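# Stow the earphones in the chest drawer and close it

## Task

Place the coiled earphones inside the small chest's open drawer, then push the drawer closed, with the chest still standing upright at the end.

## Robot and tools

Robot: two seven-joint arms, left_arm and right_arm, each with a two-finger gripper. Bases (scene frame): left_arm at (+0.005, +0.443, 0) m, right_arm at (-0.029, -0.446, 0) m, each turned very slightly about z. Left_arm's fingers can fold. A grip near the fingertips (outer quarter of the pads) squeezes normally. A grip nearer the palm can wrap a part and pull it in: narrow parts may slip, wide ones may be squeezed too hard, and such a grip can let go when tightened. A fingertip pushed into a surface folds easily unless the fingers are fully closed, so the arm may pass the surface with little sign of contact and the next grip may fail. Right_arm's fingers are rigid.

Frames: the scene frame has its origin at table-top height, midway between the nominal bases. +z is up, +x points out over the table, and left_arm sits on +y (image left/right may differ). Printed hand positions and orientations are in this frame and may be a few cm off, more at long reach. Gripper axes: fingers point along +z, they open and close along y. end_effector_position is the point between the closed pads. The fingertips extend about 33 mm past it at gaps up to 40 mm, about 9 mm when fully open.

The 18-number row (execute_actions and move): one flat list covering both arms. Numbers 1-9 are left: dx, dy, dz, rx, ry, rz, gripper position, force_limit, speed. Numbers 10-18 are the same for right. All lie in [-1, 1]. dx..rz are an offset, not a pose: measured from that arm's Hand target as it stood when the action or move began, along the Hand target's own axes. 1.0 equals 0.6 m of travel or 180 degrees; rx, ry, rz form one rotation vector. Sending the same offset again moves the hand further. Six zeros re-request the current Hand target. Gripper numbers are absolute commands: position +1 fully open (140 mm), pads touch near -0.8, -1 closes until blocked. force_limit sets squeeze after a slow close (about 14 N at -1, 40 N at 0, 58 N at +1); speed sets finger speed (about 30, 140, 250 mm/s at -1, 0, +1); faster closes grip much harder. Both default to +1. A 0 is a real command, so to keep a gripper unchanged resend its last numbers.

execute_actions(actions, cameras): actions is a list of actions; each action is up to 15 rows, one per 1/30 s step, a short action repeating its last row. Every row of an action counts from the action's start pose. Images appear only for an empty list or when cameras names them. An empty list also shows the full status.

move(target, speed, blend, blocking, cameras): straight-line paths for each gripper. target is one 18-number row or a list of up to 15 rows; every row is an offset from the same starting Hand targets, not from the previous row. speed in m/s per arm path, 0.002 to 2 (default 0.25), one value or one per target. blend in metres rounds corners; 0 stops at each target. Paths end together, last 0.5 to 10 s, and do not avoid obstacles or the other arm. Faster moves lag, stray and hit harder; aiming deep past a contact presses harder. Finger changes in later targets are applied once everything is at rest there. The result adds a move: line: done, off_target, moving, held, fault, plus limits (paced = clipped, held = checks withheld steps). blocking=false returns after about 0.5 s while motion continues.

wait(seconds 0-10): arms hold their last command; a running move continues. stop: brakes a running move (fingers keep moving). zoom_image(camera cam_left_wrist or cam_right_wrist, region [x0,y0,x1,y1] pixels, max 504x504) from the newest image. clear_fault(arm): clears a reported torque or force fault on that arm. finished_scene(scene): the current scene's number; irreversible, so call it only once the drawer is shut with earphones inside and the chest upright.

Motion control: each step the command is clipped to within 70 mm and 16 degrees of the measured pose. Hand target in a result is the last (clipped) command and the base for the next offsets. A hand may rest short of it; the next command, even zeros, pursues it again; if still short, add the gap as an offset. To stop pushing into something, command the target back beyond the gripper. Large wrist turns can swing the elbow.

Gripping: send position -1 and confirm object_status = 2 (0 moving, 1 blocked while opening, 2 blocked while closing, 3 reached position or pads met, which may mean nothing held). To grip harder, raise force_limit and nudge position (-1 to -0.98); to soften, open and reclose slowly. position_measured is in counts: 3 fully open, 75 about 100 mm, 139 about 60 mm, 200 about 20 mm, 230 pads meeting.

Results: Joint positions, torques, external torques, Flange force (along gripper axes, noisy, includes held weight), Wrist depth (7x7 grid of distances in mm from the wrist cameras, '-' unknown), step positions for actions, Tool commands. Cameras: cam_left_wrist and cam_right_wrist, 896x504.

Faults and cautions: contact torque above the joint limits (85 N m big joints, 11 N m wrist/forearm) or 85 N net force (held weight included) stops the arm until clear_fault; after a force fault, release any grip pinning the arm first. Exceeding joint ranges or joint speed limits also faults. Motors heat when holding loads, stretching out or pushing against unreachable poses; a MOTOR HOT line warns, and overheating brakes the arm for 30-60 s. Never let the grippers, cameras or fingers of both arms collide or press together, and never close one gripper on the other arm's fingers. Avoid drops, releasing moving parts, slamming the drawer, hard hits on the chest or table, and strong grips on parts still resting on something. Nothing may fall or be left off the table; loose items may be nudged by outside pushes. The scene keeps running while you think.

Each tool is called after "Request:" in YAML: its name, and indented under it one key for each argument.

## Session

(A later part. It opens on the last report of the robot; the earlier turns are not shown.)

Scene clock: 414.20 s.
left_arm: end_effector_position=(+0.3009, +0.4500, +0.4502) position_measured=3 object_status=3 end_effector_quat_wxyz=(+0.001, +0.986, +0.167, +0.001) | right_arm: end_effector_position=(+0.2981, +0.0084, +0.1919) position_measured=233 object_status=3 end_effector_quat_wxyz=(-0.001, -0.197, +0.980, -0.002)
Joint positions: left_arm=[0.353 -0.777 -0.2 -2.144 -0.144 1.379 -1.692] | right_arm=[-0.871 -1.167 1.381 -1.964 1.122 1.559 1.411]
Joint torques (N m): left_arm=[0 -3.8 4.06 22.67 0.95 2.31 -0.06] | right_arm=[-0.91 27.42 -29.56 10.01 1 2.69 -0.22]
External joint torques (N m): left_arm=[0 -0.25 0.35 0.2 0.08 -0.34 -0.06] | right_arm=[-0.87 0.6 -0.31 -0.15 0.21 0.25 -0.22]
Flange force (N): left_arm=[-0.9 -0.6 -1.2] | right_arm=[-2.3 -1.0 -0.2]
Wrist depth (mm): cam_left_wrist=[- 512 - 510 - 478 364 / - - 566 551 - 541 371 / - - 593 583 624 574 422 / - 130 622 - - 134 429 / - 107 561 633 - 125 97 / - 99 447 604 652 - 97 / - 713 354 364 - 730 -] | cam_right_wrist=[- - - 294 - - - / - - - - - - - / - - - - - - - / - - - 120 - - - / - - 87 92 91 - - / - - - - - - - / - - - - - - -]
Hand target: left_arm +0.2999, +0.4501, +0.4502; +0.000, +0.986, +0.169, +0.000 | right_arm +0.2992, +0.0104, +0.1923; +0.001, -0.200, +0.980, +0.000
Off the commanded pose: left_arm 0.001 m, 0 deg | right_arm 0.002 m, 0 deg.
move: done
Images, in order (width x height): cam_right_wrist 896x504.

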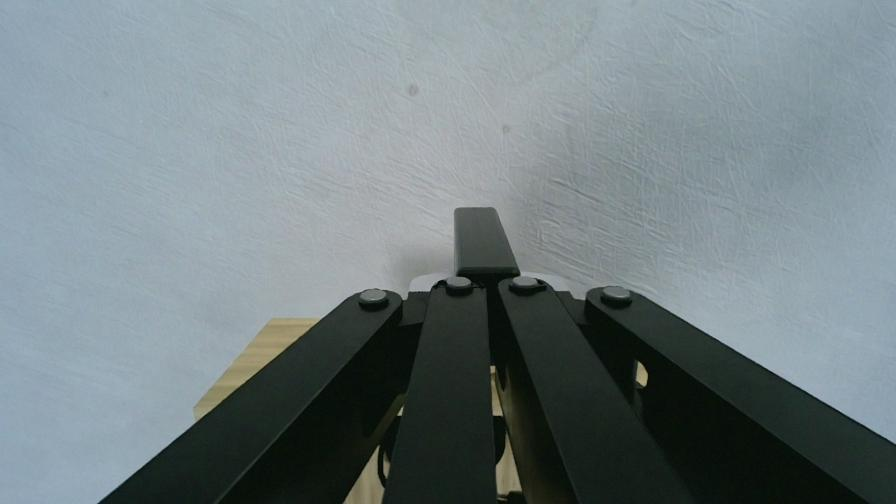

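Request:
move:
  target:
    - [0,0,0,0,0,0,1,-1,0,-0.13,0,0,0,0,0,-1,-1,0]
  speed: 0.06
  cameras: ["cam_right_wrist"]

Request:
zoom_image:
  camera: "cam_right_wrist"
  region: [230, 210, 700, 504]

Scene clock: 435.00 s.
left_arm: end_effector_position=(+0.3009, +0.4500, +0.4502) position_measured=3 object_status=3 end_effector_quat_wxyz=(+0.001, +0.986, +0.167, +0.001) | right_arm: end_effector_position=(+0.3719, +0.0397, +0.1923) position_measured=233 object_status=3 end_effector_quat_wxyz=(+0.002, -0.203, +0.979, -0.002)
Joint positions: left_arm=[0.353 -0.777 -0.2 -2.144 -0.144 1.379 -1.692] | right_arm=[-1.135 -1.145 1.493 -1.699 1.134 1.558 1.42]
Joint velocities: left_arm=[within noise] | right_arm=[0 0 0.001 0.004 0 0.001 0.006]
Joint torques (N m): left_arm=[0 -3.79 4.05 22.69 0.96 2.31 -0.07] | right_arm=[-0.6 34.52 -30.72 9.99 0.73 2.19 0.22]
External joint torques (N m): left_arm=[-0.01 -0.26 0.32 0.18 0.08 -0.36 -0.07] | right_arm=[-0.67 0.62 -1.34 0.07 -0.07 -0.27 0.22]
Flange force (N): left_arm=[-1.0 -0.6 -1.2] | right_arm=[-0.9 -0.2 -3.0]
Wrist depth (mm): cam_left_wrist=[- - - - 521 506 364 / 550 - 571 555 - 511 369 / - - - - - - 393 / - 124 616 - - 134 606 / - 107 565 596 630 134 96 / - 94 456 464 680 - 97 / - 725 370 343 - - -] | cam_right_wrist=[- - - - - - - / - - - - - - 309 / - - - - - 325 - / - - - 120 - - - / - - 87 92 91 - - / - - - - - - - / - - - - - - -]
Hand target: left_arm +0.2999, +0.4501, +0.4502; +0.000, +0.986, +0.169, +0.000 | right_arm +0.3710, +0.0410, +0.1924; +0.001, -0.200, +0.980, +0.000
Off the commanded pose: left_arm 0.001 m, 0 deg | right_arm 0.002 m, 0 deg.
move: done
Images, in order (width x height): cam_right_wrist 896x504.

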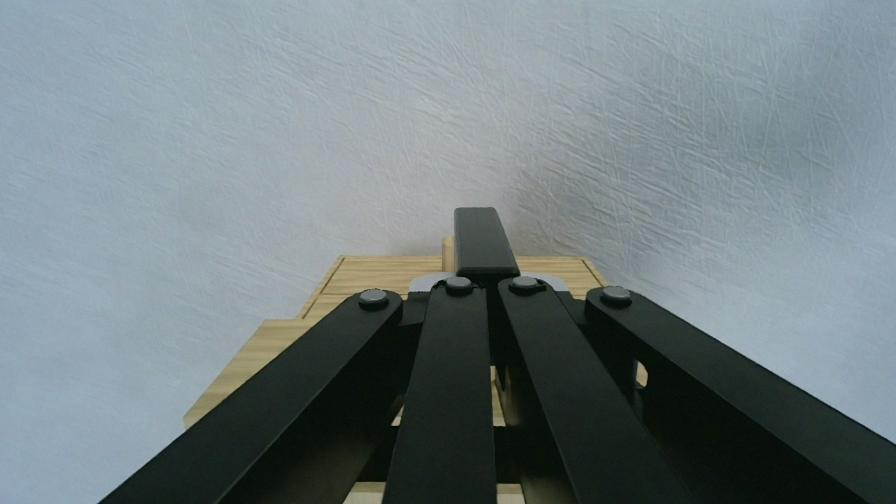

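Scaled by 1.072 from the camera's 896x504 image, which has a finer 1280x720 frame.

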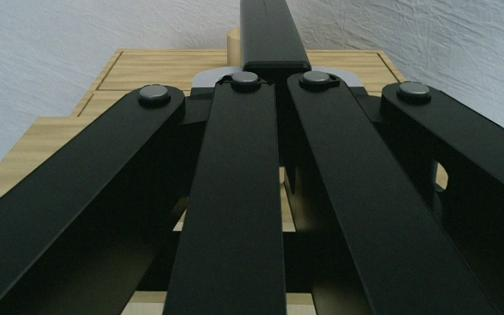

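Request:
move:
  target:
    - [0,0,0,0,0,0,1,-1,0,-0.0367,0,0,0,0,0,-1,-1,0]
  speed: 0.05
  cameras: ["cam_right_wrist"]

Request:
zoom_image:
  camera: "cam_right_wrist"
  region: [170, 210, 530, 504]

Scene clock: 453.07 s.
left_arm: end_effector_position=(+0.3009, +0.4500, +0.4502) position_measured=3 object_status=3 end_effector_quat_wxyz=(+0.001, +0.986, +0.167, +0.001) | right_arm: end_effector_position=(+0.3922, +0.0484, +0.1922) position_measured=233 object_status=3 end_effector_quat_wxyz=(+0.002, -0.203, +0.979, -0.002)
Joint positions: left_arm=[0.353 -0.777 -0.2 -2.144 -0.144 1.379 -1.692] | right_arm=[-1.214 -1.142 1.527 -1.614 1.136 1.554 1.434]
Joint velocities: left_arm=[within noise] | right_arm=[0 0 0.001 0.002 -0.001 -0.001 0.006]
Joint torques (N m): left_arm=[0.07 -3.8 4.03 22.69 0.97 2.29 -0.04] | right_arm=[-0.66 36.88 -29.54 9.7 0.74 2.19 0.18]
External joint torques (N m): left_arm=[0.07 -0.32 0.32 0.21 0.09 -0.37 -0.04] | right_arm=[-0.65 0.75 -0.6 -0.11 -0.05 -0.27 0.18]
Flange force (N): left_arm=[-1.1 -0.7 -1.2] | right_arm=[-1.2 -0.2 -2.0]
Wrist depth (mm): cam_left_wrist=[- - 515 545 520 500 367 / - - - - 552 548 371 / - 587 557 - - - 381 / - 135 590 - - 133 610 / - 107 589 606 - 126 96 / - 94 430 667 - - 97 / - 740 355 346 - 756 -] | cam_right_wrist=[- - - - - - - / - - - - - - 304 / - 326 335 - - 320 - / - - 285 132 283 - - / - - 93 92 91 - - / - - - - - - - / - - - - - - -]
Hand target: left_arm +0.2999, +0.4501, +0.4502; +0.000, +0.986, +0.169, +0.000 | right_arm +0.3913, +0.0496, +0.1924; +0.001, -0.200, +0.980, +0.000
Off the commanded pose: left_arm 0.001 m, 0 deg | right_arm 0.002 m, 0 deg.
move: done
Images, in order (width x height): cam_right_wrist 896x504.

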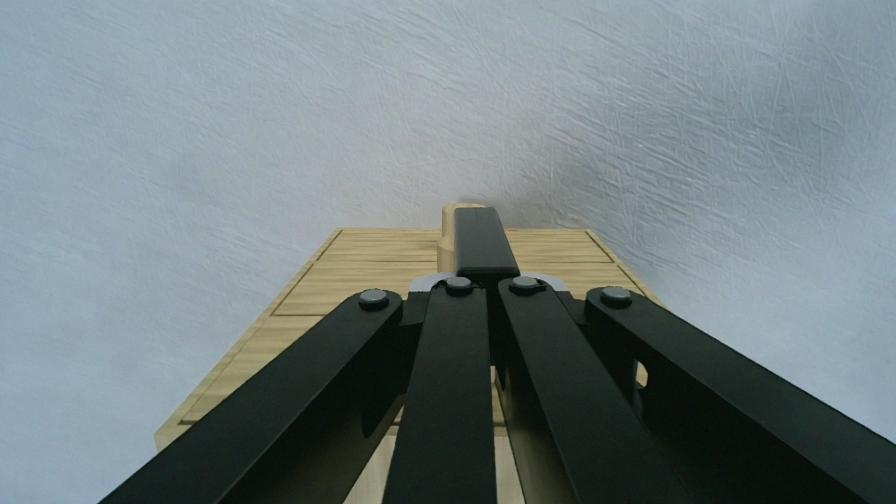

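Scaled by 1.400 from the camera's 896x504 image, which has a finer 1280x720 frame.

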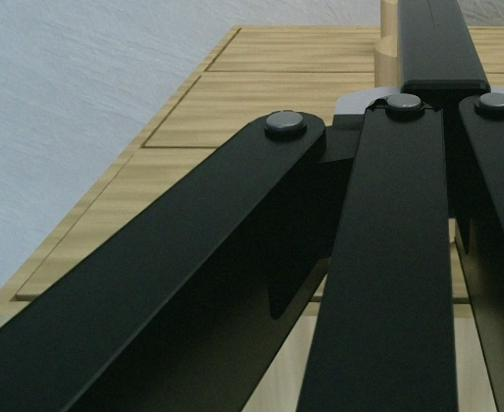

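Request:
move:
  target:
    - [0,0,0,0,0,0,1,-1,0,-0.0055,0,0,0,0,0,-1,-1,0]
  speed: 0.02
  cameras: ["cam_right_wrist"]

Request:
zoom_image:
  camera: "cam_right_wrist"
  region: [140, 210, 500, 504]

Scene clock: 460.73 s.
left_arm: end_effector_position=(+0.3009, +0.4500, +0.4502) position_measured=3 object_status=3 end_effector_quat_wxyz=(+0.001, +0.986, +0.167, +0.001) | right_arm: end_effector_position=(+0.3934, +0.0499, +0.1924) position_measured=233 object_status=3 end_effector_quat_wxyz=(+0.000, -0.203, +0.979, -0.001)
Joint positions: left_arm=[0.353 -0.777 -0.2 -2.144 -0.144 1.379 -1.692] | right_arm=[-1.225 -1.14 1.532 -1.601 1.136 1.549 1.438]
Joint torques (N m): left_arm=[0.07 -3.8 4.03 22.67 0.97 2.31 -0.08] | right_arm=[-1.01 36.44 -29.21 9.65 0.86 2.76 0.09]
External joint torques (N m): left_arm=[0.15 -0.19 0.41 0.14 0.1 -0.35 -0.08] | right_arm=[-1.14 -0.05 -0.31 -0.24 0.07 0.31 0.09]
Flange force (N): left_arm=[-0.8 -0.8 -1.1] | right_arm=[-2.7 -0.4 0.2]
Wrist depth (mm): cam_left_wrist=[522 - - - - 510 366 / - - - 550 537 485 370 / - - 555 - 575 - 406 / 601 124 607 - - 134 600 / - 107 596 613 660 126 96 / - 94 460 607 686 - 96 / - - 353 364 - - -] | cam_right_wrist=[- - - - - 292 - / - - - - - - - / - - - - - - - / - - 311 132 257 - - / - - 92 92 91 354 - / - - - - - - - / - - - - - - -]
Hand target: left_arm +0.2999, +0.4501, +0.4502; +0.000, +0.986, +0.169, +0.000 | right_arm +0.3943, +0.0509, +0.1924; +0.001, -0.200, +0.980, +0.000
Off the commanded pose: left_arm 0.001 m, 0 deg | right_arm 0.001 m, 0 deg.
move: done
Images, in order (width x height): cam_right_wrist 896x504.

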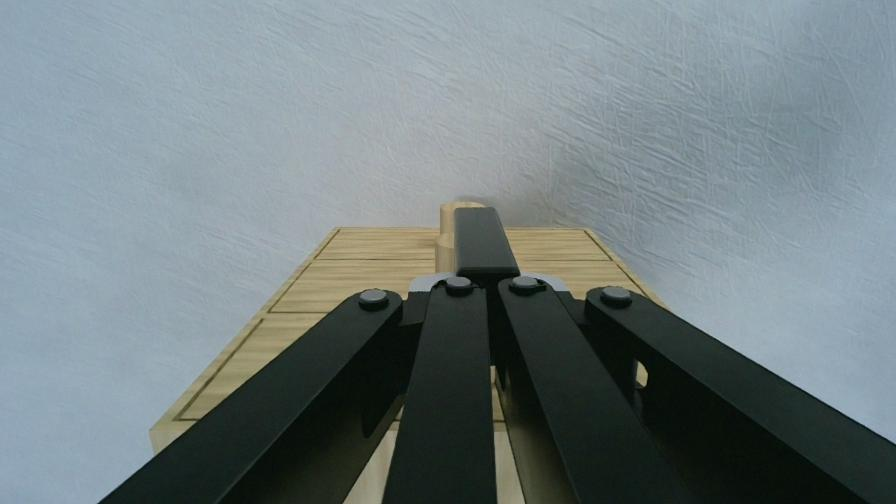

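Scaled by 1.400 from the camera's 896x504 image, which has a finer 1280x720 frame.

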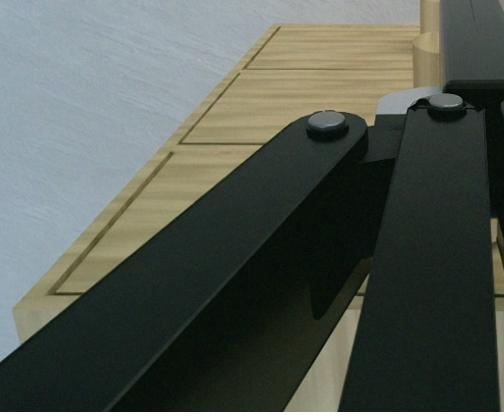

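Request:
move:
  target:
    - [0,0,0,0,0,0,1,-1,0,-0.005,0,0,0,0,0,-1,-1,0]
  speed: 0.02
  cameras: ["cam_right_wrist"]

Request:
zoom_image:
  camera: "cam_right_wrist"
  region: [140, 210, 500, 504]

Scene clock: 469.27 s.
left_arm: end_effector_position=(+0.3009, +0.4500, +0.4502) position_measured=3 object_status=3 end_effector_quat_wxyz=(+0.001, +0.986, +0.167, +0.001) | right_arm: end_effector_position=(+0.3934, +0.0499, +0.1926) position_measured=233 object_status=3 end_effector_quat_wxyz=(-0.004, -0.202, +0.979, -0.002)
Joint positions: left_arm=[0.353 -0.777 -0.2 -2.144 -0.144 1.379 -1.692] | right_arm=[-1.235 -1.14 1.535 -1.589 1.136 1.538 1.44]
Joint velocities: left_arm=[within noise] | right_arm=[-0.004 0 0.001 0.002 0 -0.002 0.002]
Joint torques (N m): left_arm=[0.05 -3.79 4.04 22.69 0.96 2.28 -0.07] | right_arm=[-1.73 35.27 -29.29 10.51 1.52 4.11 0.18]
External joint torques (N m): left_arm=[0.02 -0.37 0.31 0.22 0.08 -0.38 -0.07] | right_arm=[-1.85 -1.54 -0.5 0.65 0.72 1.69 0.18]
Flange force (N): left_arm=[-1.2 -0.6 -1.2] | right_arm=[-8.6 1.6 2.5]
Wrist depth (mm): cam_left_wrist=[- - 524 534 - 468 367 / - - - 555 562 505 372 / - - - 583 580 - 423 / - 124 594 - - 134 593 / - 114 562 633 - 126 96 / - 106 458 481 - 665 97 / - 752 383 351 787 752 -] | cam_right_wrist=[- - - - - - - / - - - - - - - / - - - - 327 - 320 / - - 289 132 286 - 329 / - - 92 92 91 - - / - - - - - - - / - - - - - - -]
Hand target: left_arm +0.2999, +0.4501, +0.4502; +0.000, +0.986, +0.169, +0.000 | right_arm +0.3971, +0.0521, +0.1924; +0.001, -0.200, +0.980, +0.000
Off the commanded pose: left_arm 0.001 m, 0 deg | right_arm 0.004 m, 1 deg.
move: off_target (right_arm)
Images, in order (width x height): cam_right_wrist 896x504.

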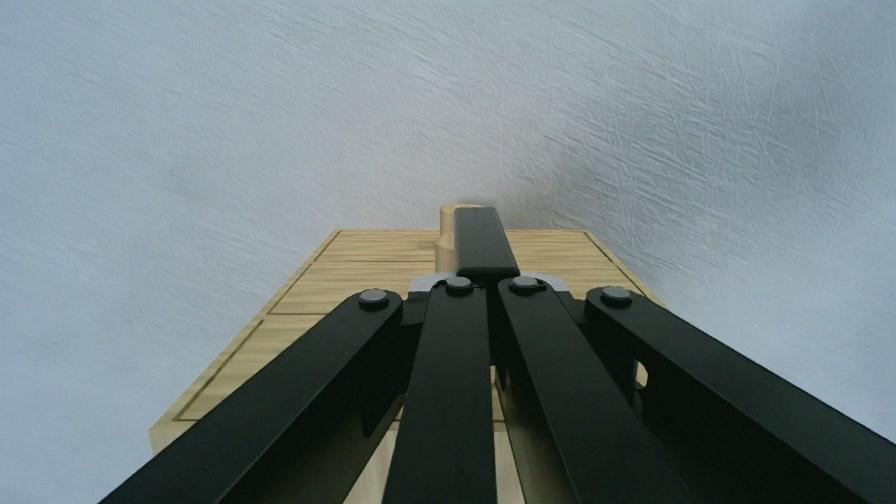

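Scaled by 1.400 from the camera's 896x504 image, which has a finer 1280x720 frame.

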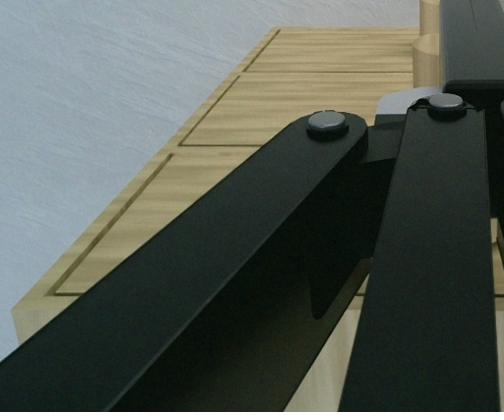

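Hard stop reached; the drawer is shut. I'll back off slowly.

Request:
move:
  target:
    - [0,0,0,0,0,0,1,-1,0,0.12,0,0,0,0,0,-1,-1,0]
  speed: 0.15
  cameras: ["cam_right_wrist"]

Scene clock: 475.50 s.
left_arm: end_effector_position=(+0.3009, +0.4500, +0.4502) position_measured=3 object_status=3 end_effector_quat_wxyz=(+0.001, +0.986, +0.167, +0.001) | right_arm: end_effector_position=(+0.3297, +0.0246, +0.1920) position_measured=233 object_status=3 end_effector_quat_wxyz=(-0.001, -0.197, +0.980, +0.002)
Joint positions: left_arm=[0.353 -0.777 -0.2 -2.144 -0.144 1.379 -1.692] | right_arm=[-0.988 -1.15 1.432 -1.851 1.133 1.56 1.417]
Joint velocities: left_arm=[within noise] | right_arm=[0 -0.001 -0.001 -0.001 0.001 0 -0.008]
Joint torques (N m): left_arm=[-0.04 -3.81 4.08 22.68 0.96 2.29 -0.04] | right_arm=[0.41 29.18 -30.95 9 0.68 2.57 -0.23]
External joint torques (N m): left_arm=[-0.07 -0.43 0.34 0.27 0.08 -0.36 -0.04] | right_arm=[0.48 -0.64 -1.4 -1.14 -0.13 0.11 -0.23]
Flange force (N): left_arm=[-1.3 -0.7 -1.3] | right_arm=[7.7 -3.5 0.4]
Wrist depth (mm): cam_left_wrist=[- 507 - - 529 501 365 / - 537 563 - 523 516 370 / - - - - - 583 566 / 600 124 - - 635 134 114 / - 114 - 638 705 125 96 / - 94 464 613 701 - 97 / - - 355 378 790 752 -] | cam_right_wrist=[- - - - - - - / - - - - - - - / - - - - - - 332 / - - - 120 - - - / - - 87 92 91 - - / - - - - - - - / - - - - - - -]
Hand target: left_arm +0.2999, +0.4501, +0.4502; +0.000, +0.986, +0.169, +0.000 | right_arm +0.3308, +0.0239, +0.1923; +0.001, -0.200, +0.980, +0.000
Off the commanded pose: left_arm 0.001 m, 0 deg | right_arm 0.001 m, 0 deg.
move: done
Images, in order (width x height): cam_right_wrist 896x504.

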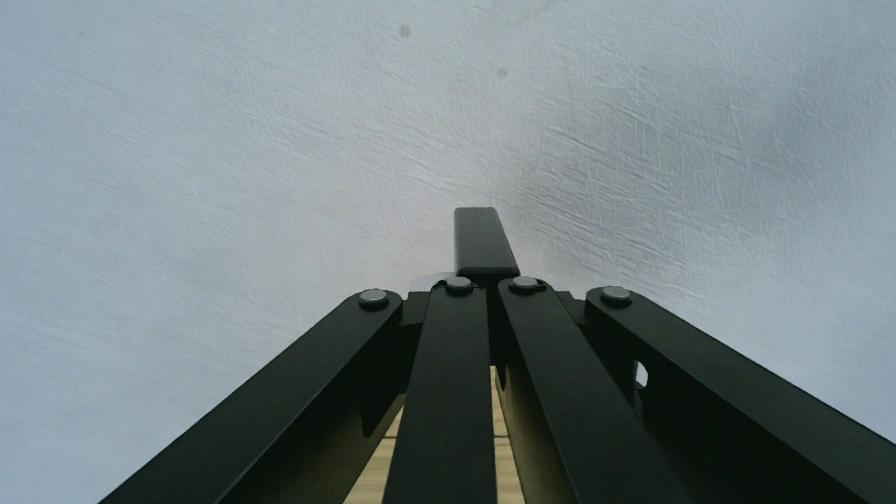

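Request:
finished_scene:
  scene: 2

The scene is finished: the task was done.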